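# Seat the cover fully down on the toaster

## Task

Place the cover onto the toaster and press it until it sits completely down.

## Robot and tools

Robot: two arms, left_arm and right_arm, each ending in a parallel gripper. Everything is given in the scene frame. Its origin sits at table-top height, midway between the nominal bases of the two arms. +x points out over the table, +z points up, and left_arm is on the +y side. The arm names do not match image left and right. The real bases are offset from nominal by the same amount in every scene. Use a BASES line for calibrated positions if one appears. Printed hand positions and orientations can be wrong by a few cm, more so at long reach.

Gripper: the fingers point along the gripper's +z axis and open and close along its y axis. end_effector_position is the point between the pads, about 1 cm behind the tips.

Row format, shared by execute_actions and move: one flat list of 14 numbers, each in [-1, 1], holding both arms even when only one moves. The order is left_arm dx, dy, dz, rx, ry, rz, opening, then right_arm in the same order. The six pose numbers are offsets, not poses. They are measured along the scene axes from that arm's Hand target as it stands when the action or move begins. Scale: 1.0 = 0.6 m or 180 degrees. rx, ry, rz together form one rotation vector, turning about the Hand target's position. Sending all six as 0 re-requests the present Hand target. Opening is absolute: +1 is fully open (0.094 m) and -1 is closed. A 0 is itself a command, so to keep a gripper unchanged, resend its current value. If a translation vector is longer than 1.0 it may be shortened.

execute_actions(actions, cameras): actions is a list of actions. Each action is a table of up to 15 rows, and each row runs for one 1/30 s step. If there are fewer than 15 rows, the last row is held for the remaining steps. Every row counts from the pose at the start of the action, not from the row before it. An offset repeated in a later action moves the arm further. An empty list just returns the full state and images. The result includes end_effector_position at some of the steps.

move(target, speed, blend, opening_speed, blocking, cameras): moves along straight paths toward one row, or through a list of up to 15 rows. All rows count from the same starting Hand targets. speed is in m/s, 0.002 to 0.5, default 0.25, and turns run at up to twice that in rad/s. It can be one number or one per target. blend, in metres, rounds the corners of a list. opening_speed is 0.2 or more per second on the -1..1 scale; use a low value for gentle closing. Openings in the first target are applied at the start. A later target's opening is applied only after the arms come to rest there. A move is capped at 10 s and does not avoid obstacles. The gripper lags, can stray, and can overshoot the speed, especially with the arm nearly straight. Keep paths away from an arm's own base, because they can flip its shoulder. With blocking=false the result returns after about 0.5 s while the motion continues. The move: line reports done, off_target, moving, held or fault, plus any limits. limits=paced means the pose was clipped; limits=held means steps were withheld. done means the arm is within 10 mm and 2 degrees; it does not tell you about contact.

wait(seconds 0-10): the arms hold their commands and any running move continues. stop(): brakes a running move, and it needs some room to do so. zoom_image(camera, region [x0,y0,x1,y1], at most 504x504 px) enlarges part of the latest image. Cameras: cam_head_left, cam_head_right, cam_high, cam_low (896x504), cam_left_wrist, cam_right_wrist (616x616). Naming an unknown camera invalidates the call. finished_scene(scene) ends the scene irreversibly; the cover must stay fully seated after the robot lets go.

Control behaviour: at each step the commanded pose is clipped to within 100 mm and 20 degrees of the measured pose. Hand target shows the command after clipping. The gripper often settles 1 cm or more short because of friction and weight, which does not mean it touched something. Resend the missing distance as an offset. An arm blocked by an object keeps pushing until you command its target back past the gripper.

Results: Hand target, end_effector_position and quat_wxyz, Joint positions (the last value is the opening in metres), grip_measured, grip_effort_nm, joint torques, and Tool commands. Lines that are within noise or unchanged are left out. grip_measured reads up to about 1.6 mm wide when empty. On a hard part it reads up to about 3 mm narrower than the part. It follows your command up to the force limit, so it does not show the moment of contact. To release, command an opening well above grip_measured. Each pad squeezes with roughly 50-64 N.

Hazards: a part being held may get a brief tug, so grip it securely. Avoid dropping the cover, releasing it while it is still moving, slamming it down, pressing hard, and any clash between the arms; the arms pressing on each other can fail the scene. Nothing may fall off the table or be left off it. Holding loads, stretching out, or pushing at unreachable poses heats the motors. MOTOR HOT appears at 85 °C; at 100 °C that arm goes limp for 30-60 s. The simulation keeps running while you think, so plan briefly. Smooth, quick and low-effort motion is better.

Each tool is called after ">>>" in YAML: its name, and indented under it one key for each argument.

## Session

>>> execute_actions:
  actions: []

Scene clock: 0.00 s.
left_arm: end_effector_position=(+0.8167, +0.4024, +0.3455) grip_measured=+1.000 grip_effort_nm=n/a end_effector_quat_wxyz=(+0.461, -0.430, +0.774, -0.063) | right_arm: end_effector_position=(+0.1964, -0.4644, +0.2507) grip_measured=+1.000 grip_effort_nm=n/a end_effector_quat_wxyz=(-0.002, +0.125, +0.992, +0.026)
Joint positions: left_arm=[0.121 2.185 2.374 -0.807 -0.201 -0.783 0.094] | right_arm=[-0.96 1.164 1.053 -1.499 -0.034 -0.672 0.094]
Joint velocities: within noise
Joint torques (N m): no reading
Heat: left arm: hottest shoulder 31 °C; right arm: hottest shoulder 32 °C.
Hand target: left_arm +0.8174, +0.4026, +0.3706; +0.478, -0.427, +0.764, -0.070 | right_arm +0.2003, -0.4695, +0.2586; +0.006, +0.125, +0.992, +0.018
Tool commands: left_gripper/opening=+1.0 right_gripper/opening=+1.0

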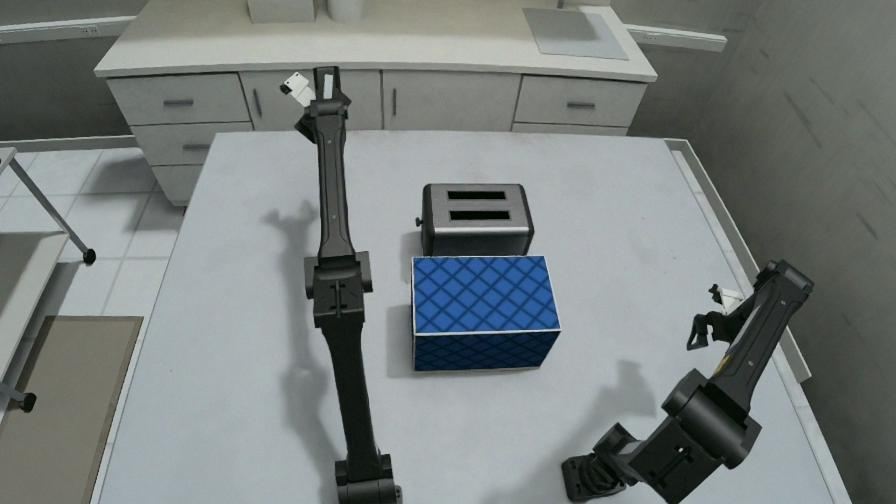

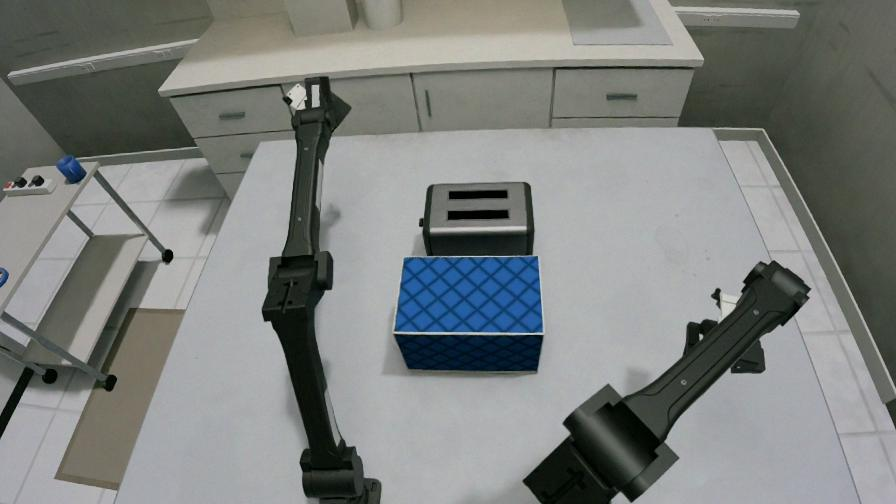

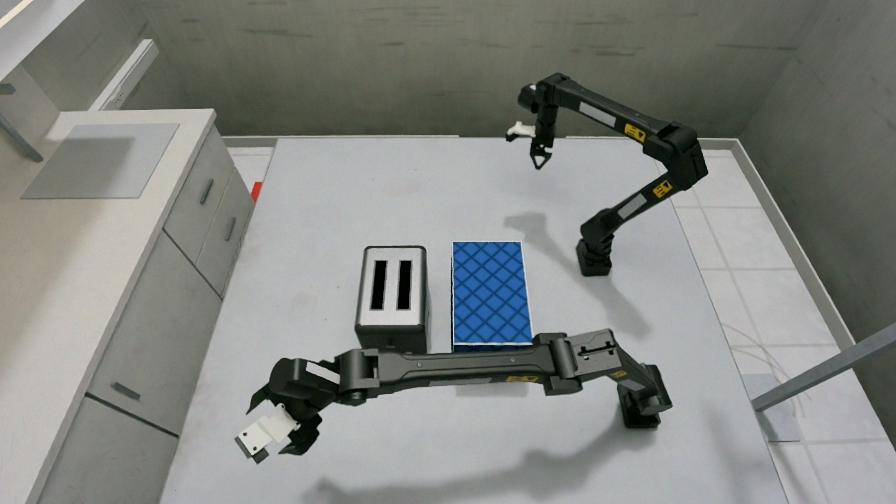

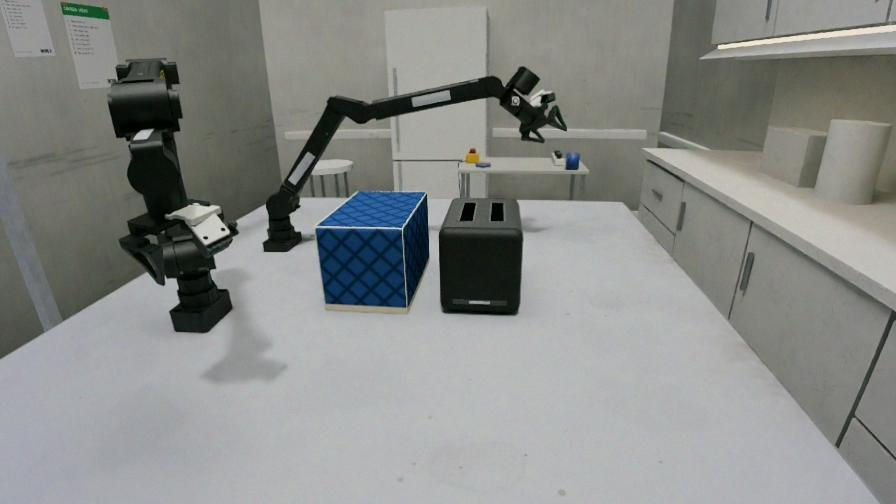

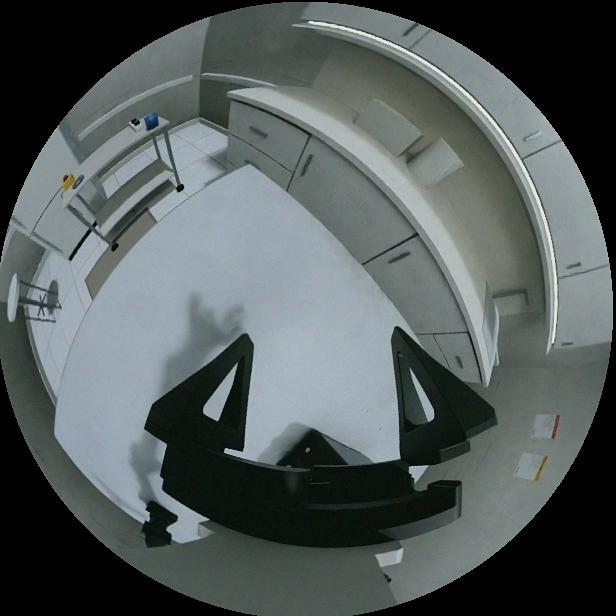

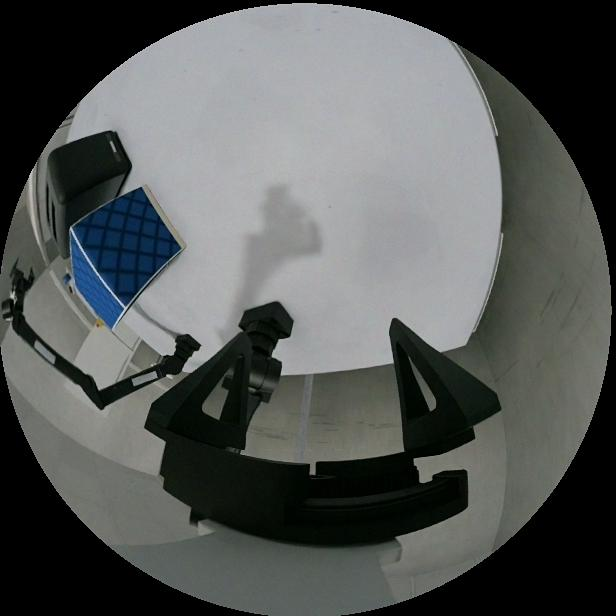

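>>> move:
  target: [-0.72,-0.28,-0.134,-0.086,0.1005,-0.4207,1,0.308,0.333,0.052,0.222,-0.134,0.118,1]
  speed: 0.3

Scene clock: 19.23 s.
left_arm: end_effector_position=(+0.3856, +0.2286, +0.2790) grip_measured=+1.000 grip_effort_nm=0.007 end_effector_quat_wxyz=(+0.148, +0.065, +0.910, -0.381) | right_arm: end_effector_position=(+0.3677, -0.2657, +0.2778) grip_measured=+1.000 grip_effort_nm=-0.002 end_effector_quat_wxyz=(+0.147, -0.054, +0.910, +0.385)
Joint positions: left_arm=[0.228 1.381 1.219 -1.336 0.84 0.343 0.094] | right_arm=[-0.508 1.339 1.117 -1.534 -0.833 -0.672 0.094]
Joint torques (N m): left_arm=[0.67 -13.16 8.08 -0.32 0.61 0.23] | right_arm=[-0.21 -6.53 13.14 0.1 -0.7 0.04]
Hand target: left_arm +0.3854, +0.2346, +0.2901; +0.161, +0.067, +0.909, -0.379 | right_arm +0.3851, -0.2696, +0.2897; +0.161, -0.067, +0.909, +0.377
Off the commanded pose: left_arm 0.013 m, 2 deg | right_arm 0.021 m, 2 deg.
move: off_target (left_arm, right_arm)

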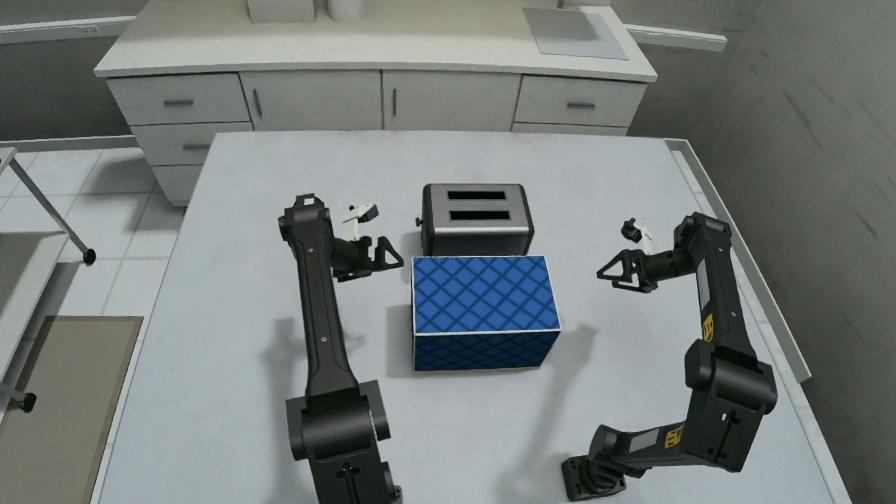

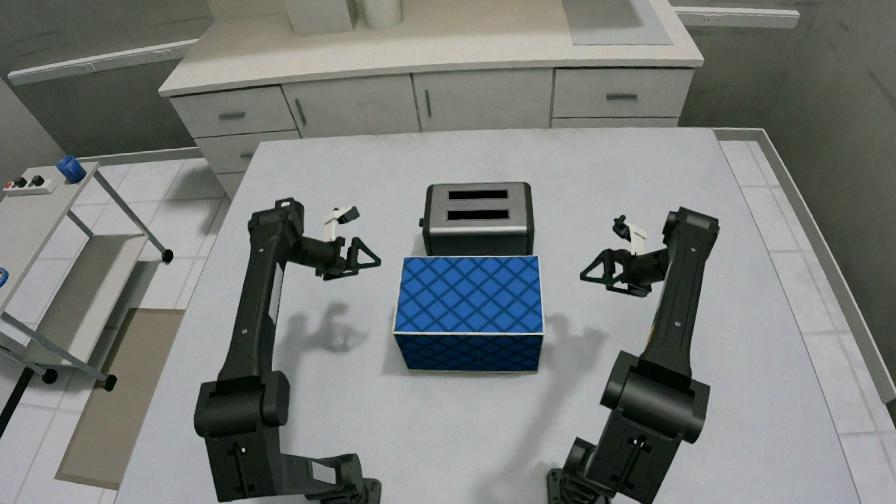

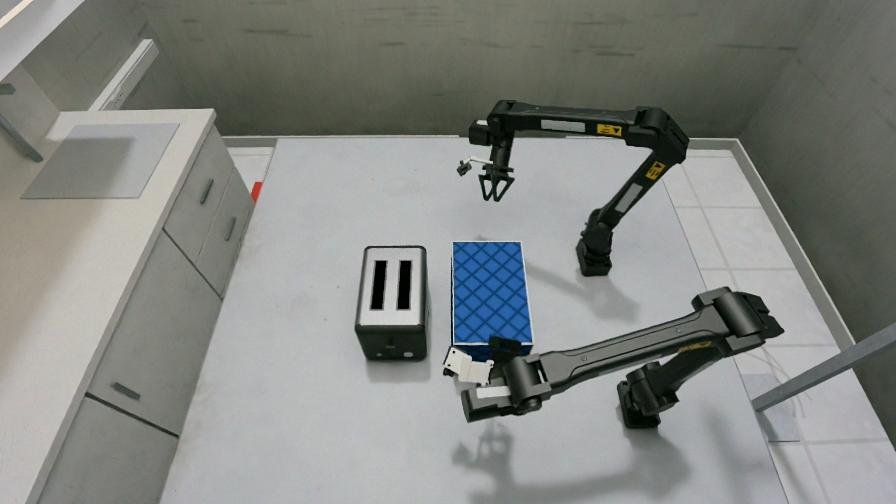

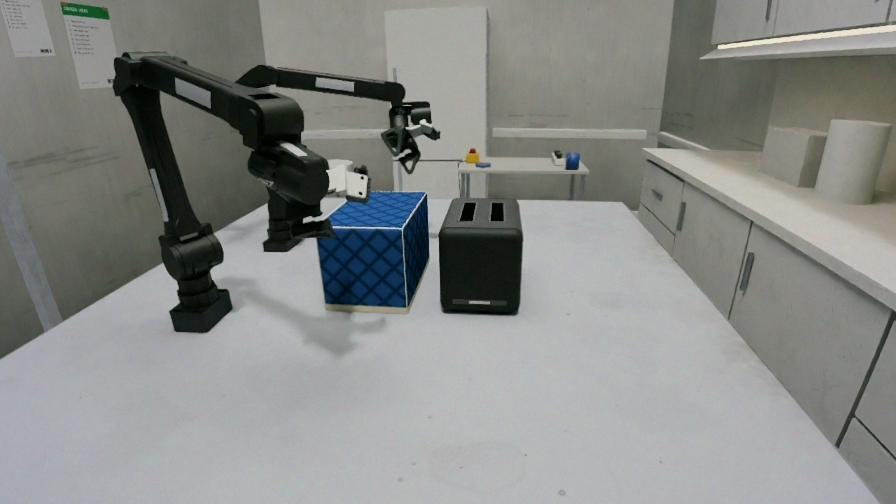

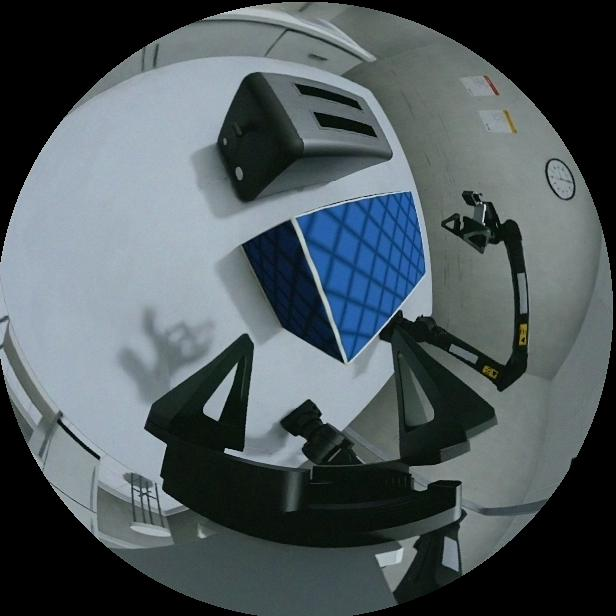

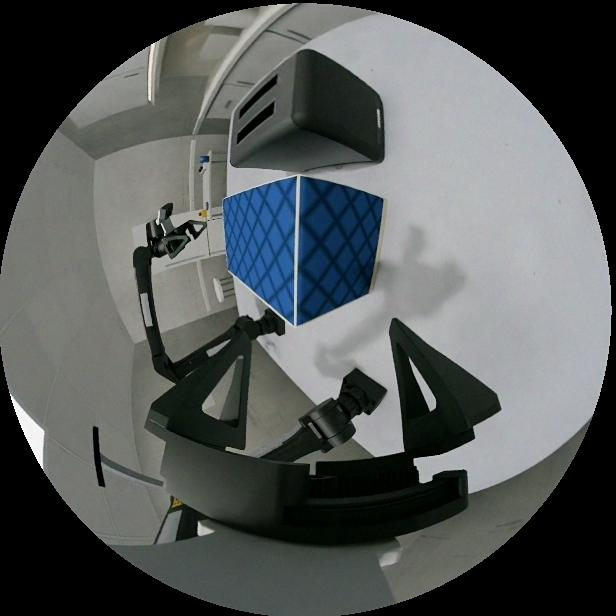

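>>> move:
  target: [0,-0.1,-0.1,0,0,0,1,0.02,0.115,-0.05,0,0,0,1]
  speed: 0.15
  cameras: ["cam_left_wrist","cam_right_wrist"]

Scene clock: 28.90 s.
left_arm: end_effector_position=(+0.3847, +0.1798, +0.2198) grip_measured=+1.000 grip_effort_nm=0.002 end_effector_quat_wxyz=(+0.148, +0.059, +0.911, -0.381) | right_arm: end_effector_position=(+0.4003, -0.2050, +0.2582) grip_measured=+1.000 grip_effort_nm=-0.012 end_effector_quat_wxyz=(+0.160, -0.066, +0.909, +0.379)
Joint positions: left_arm=[0.105 1.366 1.041 -1.032 0.821 0.145 0.094] | right_arm=[-0.32 1.319 1.049 -1.251 -0.848 -0.406 0.094]
Joint torques (N m): left_arm=[-0.85 -13.68 7.38 0.76 0.38 0.03] | right_arm=[-0.15 -8.76 7.79 0.54 -0.44 0.21]
Hand target: left_arm +0.3854, +0.1747, +0.2302; +0.161, +0.067, +0.909, -0.378 | right_arm +0.3972, -0.2007, +0.2597; +0.162, -0.067, +0.909, +0.378
Off the commanded pose: left_arm 0.012 m, 2 deg | right_arm 0.006 m, 0 deg.
move: off_target (left_arm)
Images, in order: cam_left_wrist, cam_right_wrist.

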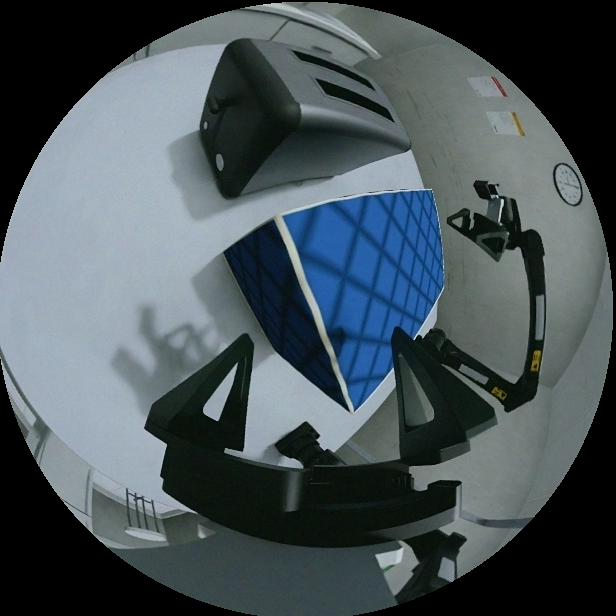

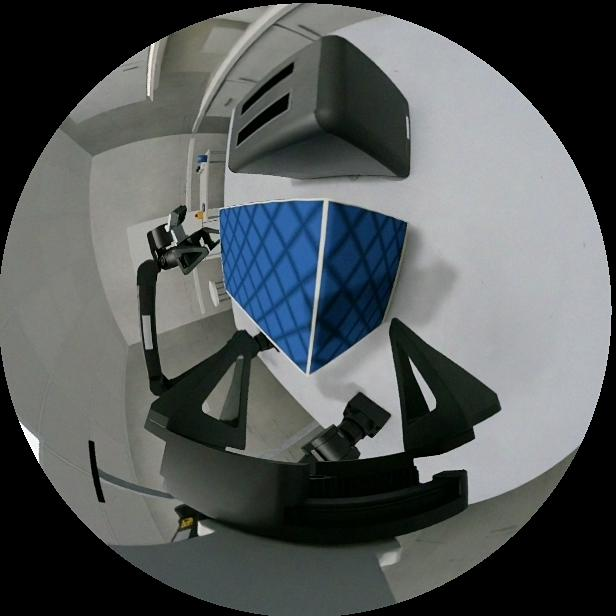

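>>> move:
  target: [0,-0.055,-0.055,-0.02,0.059,0.055,1,-0.01,0.1,-0.1,0,0,0,1]
  speed: 0.1
  cameras: ["cam_left_wrist","cam_right_wrist","cam_head_left"]

Scene clock: 47.20 s.
left_arm: end_effector_position=(+0.3836, +0.1473, +0.1914) grip_measured=+1.000 grip_effort_nm=-0.002 end_effector_quat_wxyz=(+0.102, -0.058, +0.911, -0.396) | right_arm: end_effector_position=(+0.3943, -0.1447, +0.1978) grip_measured=+1.000 grip_effort_nm=-0.012 end_effector_quat_wxyz=(+0.159, -0.066, +0.909, +0.379)
Joint positions: left_arm=[0.021 1.366 0.956 -0.85 0.796 -0.234 0.094] | right_arm=[-0.156 1.298 0.857 -0.903 -0.823 -0.164 0.094]
Joint torques (N m): left_arm=[-1.14 -12.1 7.24 0.85 0.33 0.04] | right_arm=[0.03 -8.06 7.49 0.87 -0.36 0.22]
Hand target: left_arm +0.3853, +0.1416, +0.1971; +0.110, -0.052, +0.910, -0.396 | right_arm +0.3911, -0.1406, +0.1997; +0.161, -0.067, +0.909, +0.378
Off the commanded pose: left_arm 0.008 m, 1 deg | right_arm 0.005 m, 0 deg.
move: done
Images, in order: cam_head_left, cam_left_wrist, cam_right_wrist.

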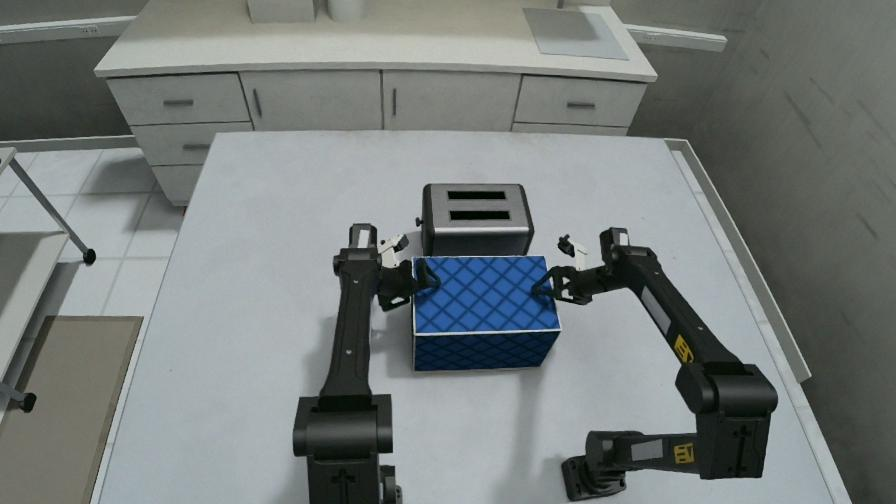

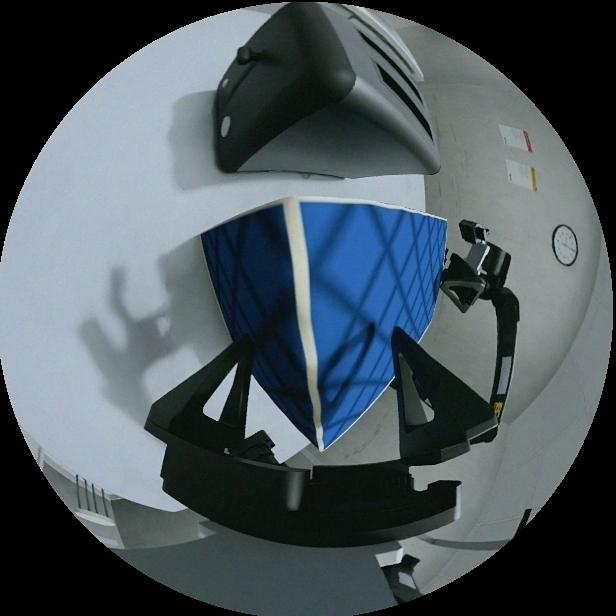

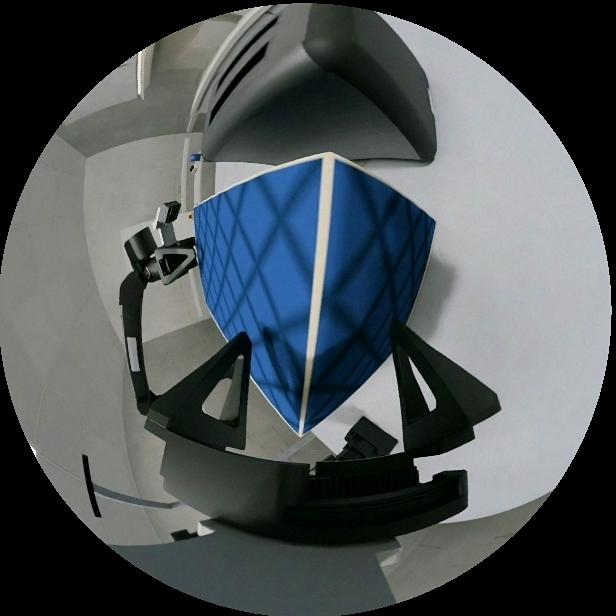

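>>> move:
  target: [0,0,0,0,0,0,-1,0,0,0,0,0,0,-1]
  opening_speed: 0.5
  cameras: ["cam_left_wrist","cam_right_wrist","cam_low"]

Scene clock: 54.50 s.
left_arm: end_effector_position=(+0.3829, +0.1441, +0.1918) grip_measured=-0.894 grip_effort_nm=-1.013 end_effector_quat_wxyz=(+0.101, -0.055, +0.910, -0.397) | right_arm: end_effector_position=(+0.3940, -0.1435, +0.1999) grip_measured=-0.932 grip_effort_nm=-0.989 end_effector_quat_wxyz=(+0.159, -0.062, +0.909, +0.380)
Joint positions: left_arm=[0.014 1.366 0.956 -0.849 0.798 -0.235 0.005] | right_arm=[-0.154 1.292 0.857 -0.901 -0.824 -0.15 0.003]
Joint torques (N m): left_arm=[-0.62 -12.22 7.24 0.96 0.24 0.01] | right_arm=[-0.32 -7.71 7.56 0.79 -0.32 0.08]
Hand target: left_arm +0.3853, +0.1415, +0.1971; +0.110, -0.052, +0.910, -0.396 | right_arm +0.3911, -0.1407, +0.1997; +0.161, -0.067, +0.909, +0.378
Off the commanded pose: left_arm 0.006 m, 1 deg | right_arm 0.004 m, 1 deg.
move: done
Images, in order: cam_low, cam_left_wrist, cam_right_wrist.

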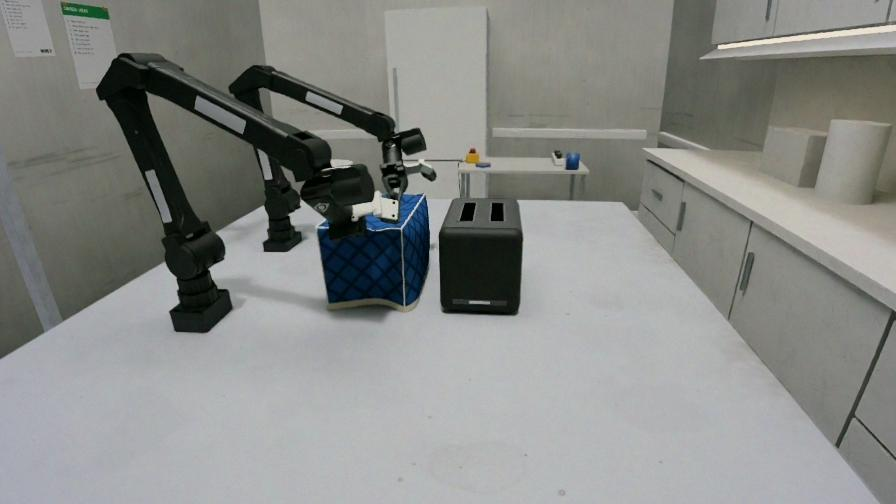

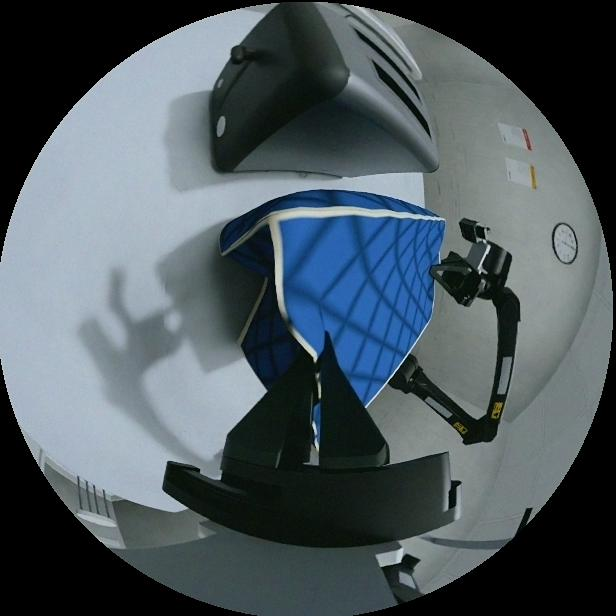

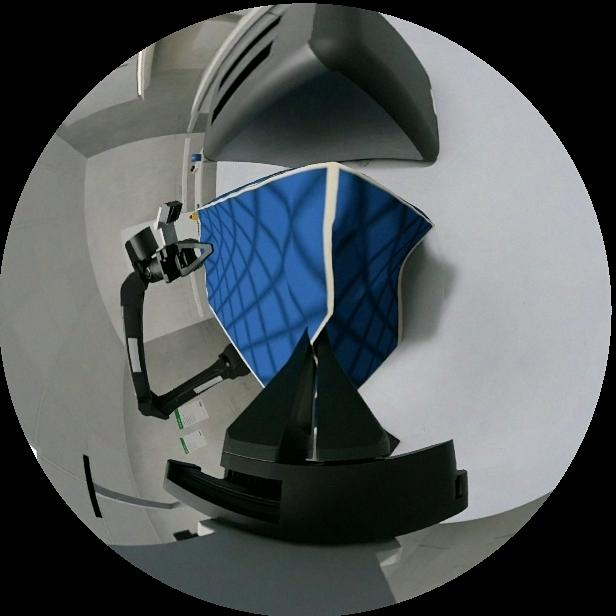

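>>> move:
  target:
    - [0,0.02,0.1,0,0,0,-1,0,-0.02,0.1,0,0,0,-1]
    - [0,0.04,0.22,0.316,0,0,-1,0,-0.05,0.21,-0.316,0,0,-1]
  speed: 0.12
  blend: 0.03

Scene clock: 67.50 s.
left_arm: end_effector_position=(+0.3725, +0.1332, +0.3134) grip_measured=-0.895 grip_effort_nm=-1.033 end_effector_quat_wxyz=(+0.113, +0.033, +0.992, +0.050) | right_arm: end_effector_position=(+0.3844, -0.1417, +0.3127) grip_measured=-0.939 grip_effort_nm=-1.033 end_effector_quat_wxyz=(+0.117, -0.152, +0.979, -0.062)
Joint positions: left_arm=[-0.367 1.351 1.415 -1.451 -0.167 -0.28 0.005] | right_arm=[0.25 1.205 1.229 -1.378 0.153 -0.038 0.003]
Joint torques (N m): left_arm=[3.43 -11.4 10.4 -0.96 -2.7 0.1] | right_arm=[-4.31 -6.07 12.78 -1.01 2.85 -0.05]
Heat: left arm: hottest elbow 36 °C; right arm: hottest shoulder 32 °C.
Hand target: left_arm +0.3853, +0.1657, +0.3291; +0.121, +0.007, +0.989, +0.085 | right_arm +0.3911, -0.1707, +0.3257; +0.110, -0.135, +0.979, -0.101
Off the commanded pose: left_arm 0.038 m, 5 deg | right_arm 0.033 m, 5 deg.
move: off_target (left_arm, right_arm)

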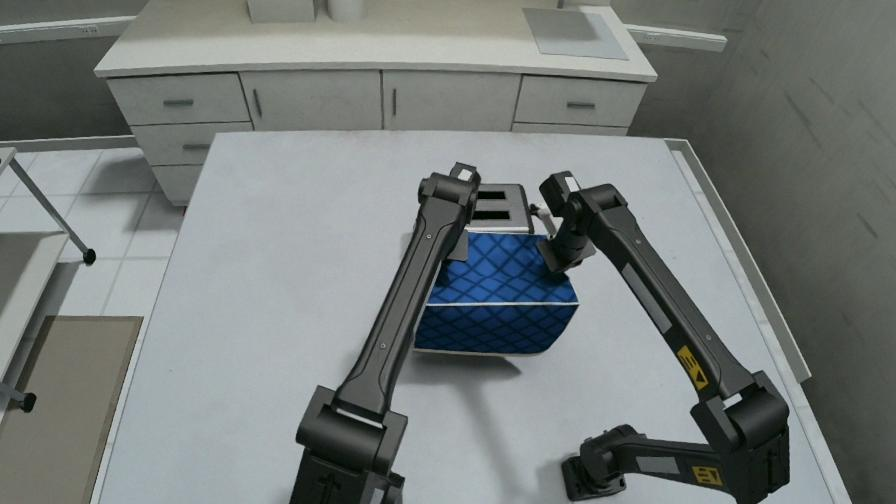

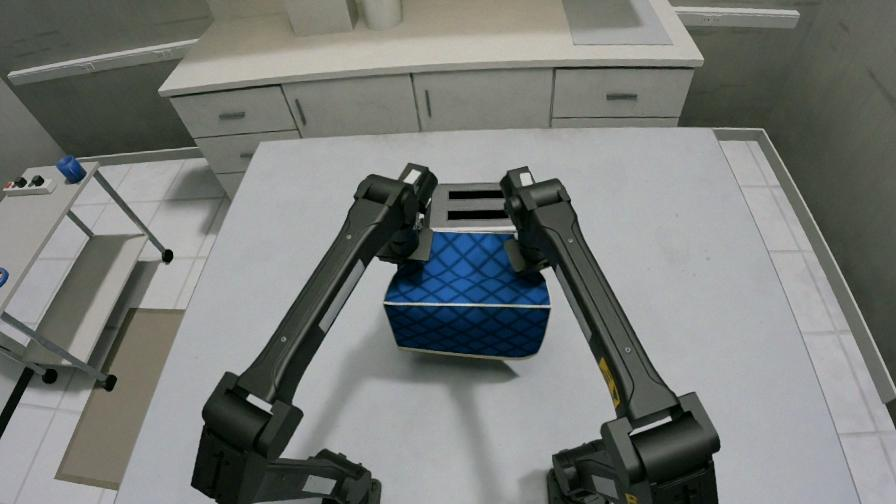

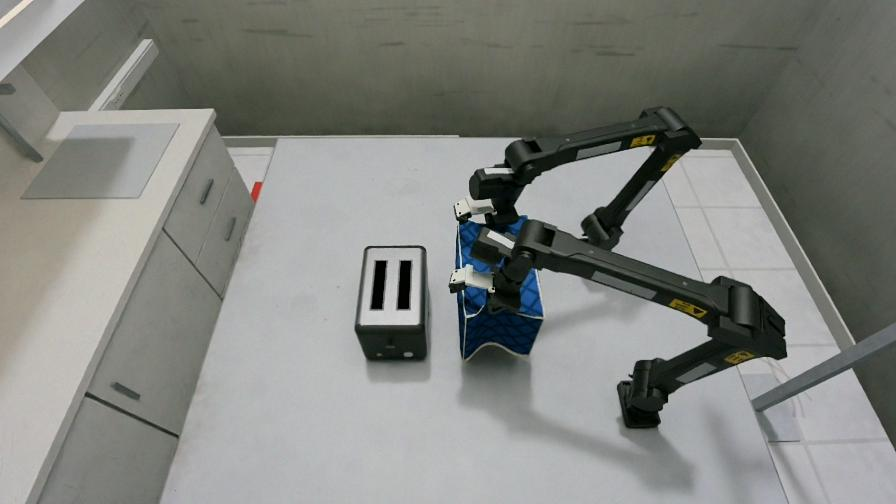

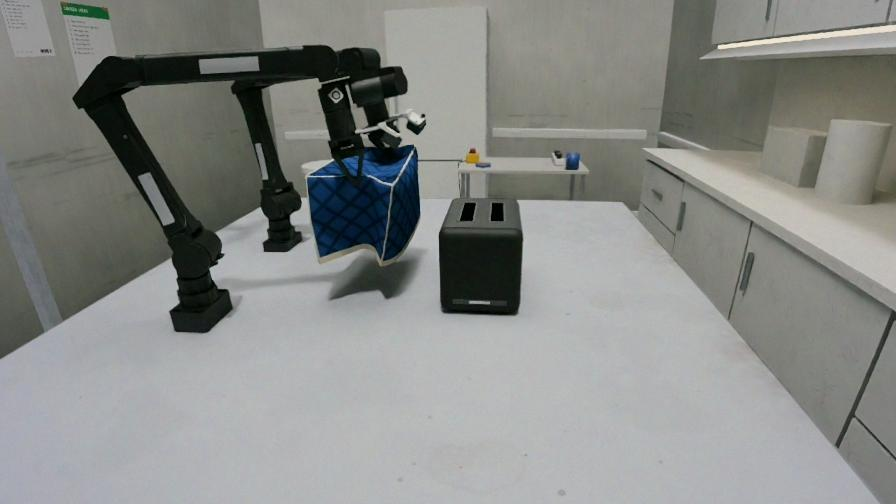

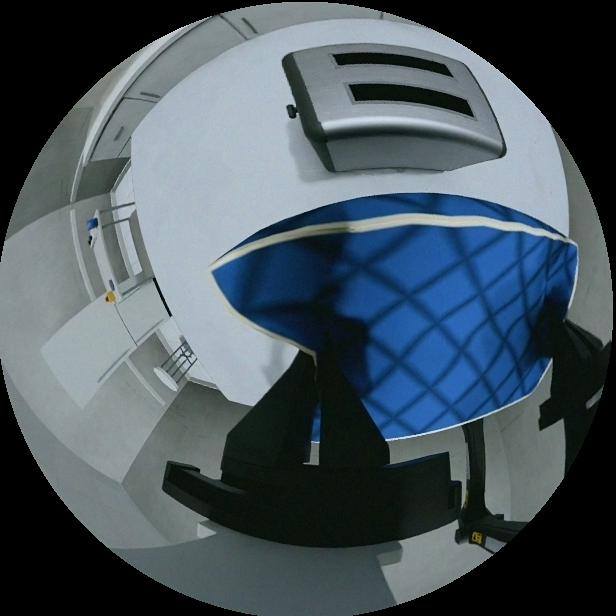

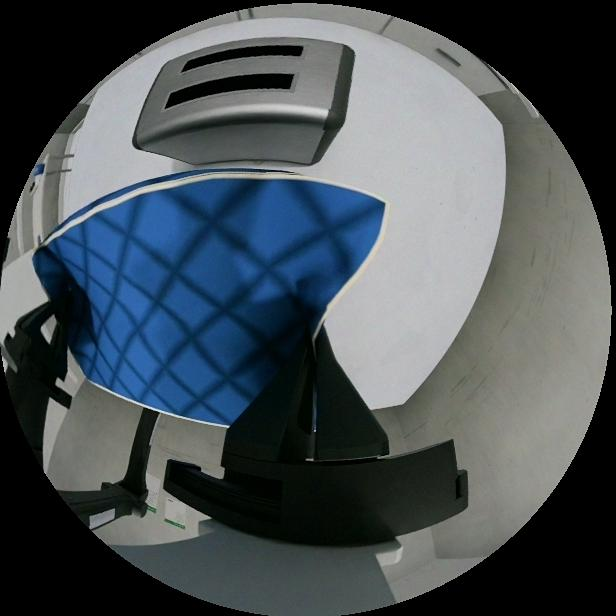

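>>> move:
  target:
    - [0.06,0.02,0.2,0,0,0,-1,0.05,-0.02,0.2,0,0,0,-1]
    - [0.35,0.02,0.22,0,0,0,-1,0.34,-0.035,0.23,0,0,0,-1]
  speed: 0.1
  blend: 0.02

Scene clock: 82.40 s.
left_arm: end_effector_position=(+0.5802, +0.1245, +0.4463) grip_measured=-0.895 grip_effort_nm=-1.018 end_effector_quat_wxyz=(+0.215, +0.043, +0.975, +0.042) | right_arm: end_effector_position=(+0.5847, -0.1490, +0.4486) grip_measured=-0.939 grip_effort_nm=-1.028 end_effector_quat_wxyz=(+0.163, -0.155, +0.971, -0.078)
Joint positions: left_arm=[-0.265 1.891 2.404 -1.676 -0.17 -0.136 0.005] | right_arm=[0.142 1.74 2.155 -1.658 0.16 -0.164 0.003]
Joint torques (N m): left_arm=[5.48 -19.43 10.29 0.06 -1.49 0.26] | right_arm=[-6.01 -12.69 13.68 -0.03 1.45 -0.26]
Hand target: left_arm +0.5953, +0.1775, +0.4611; +0.121, +0.007, +0.989, +0.085 | right_arm +0.5951, -0.1917, +0.4637; +0.110, -0.135, +0.979, -0.101
Off the commanded pose: left_arm 0.057 m, 13 deg | right_arm 0.047 m, 7 deg.
joint sent to its limit (left arm) — joint 4 (wrist pitch), lower limit. The joint targets are off in position and orientation.
joint sent to its limit (right arm) — joint 4 (wrist pitch), lower limit. The joint targets are off in orientation, not in position.
move: off_target (left_arm, right_arm)

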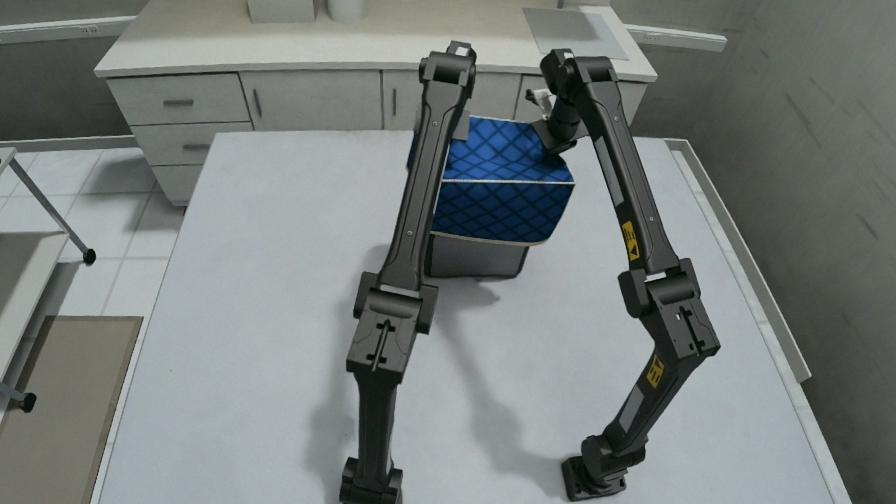

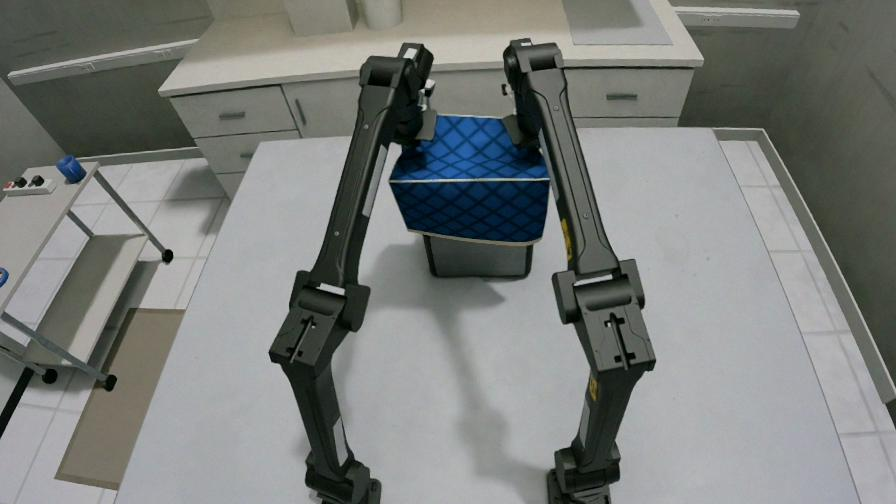

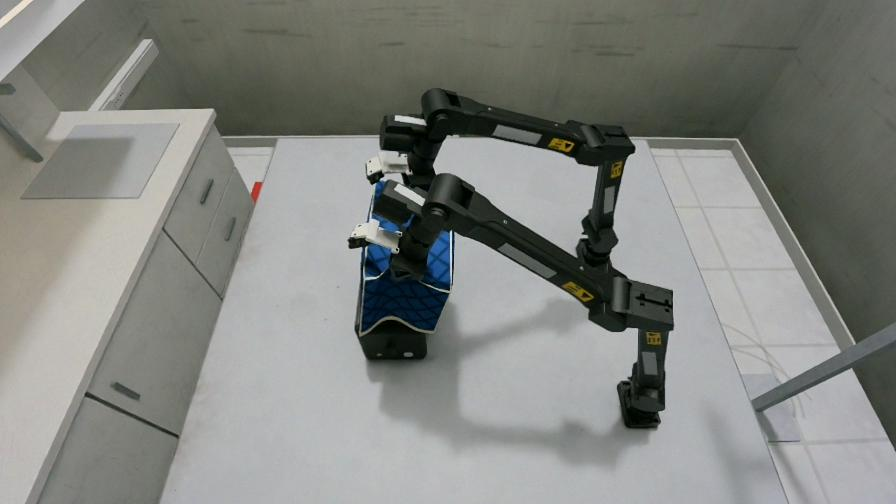

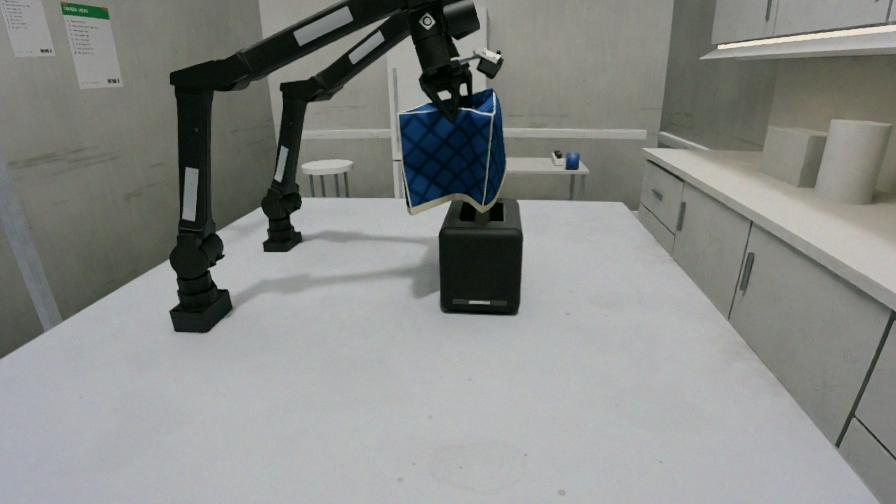

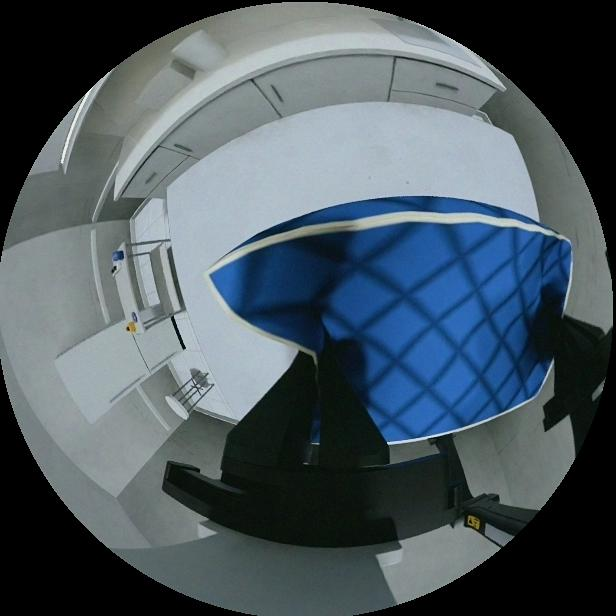

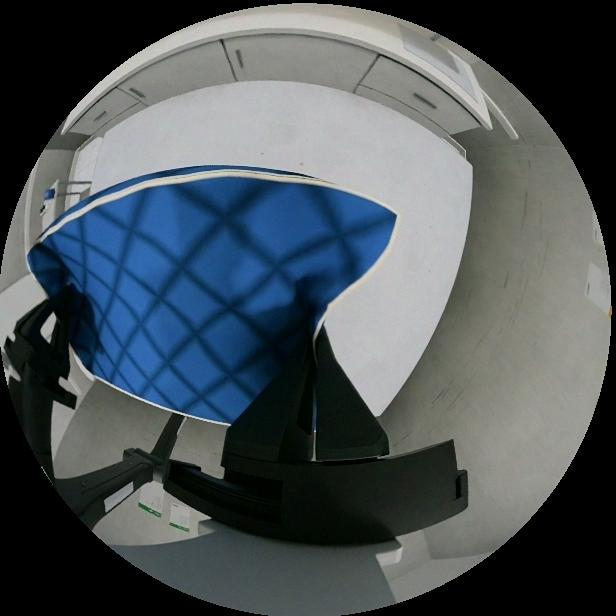

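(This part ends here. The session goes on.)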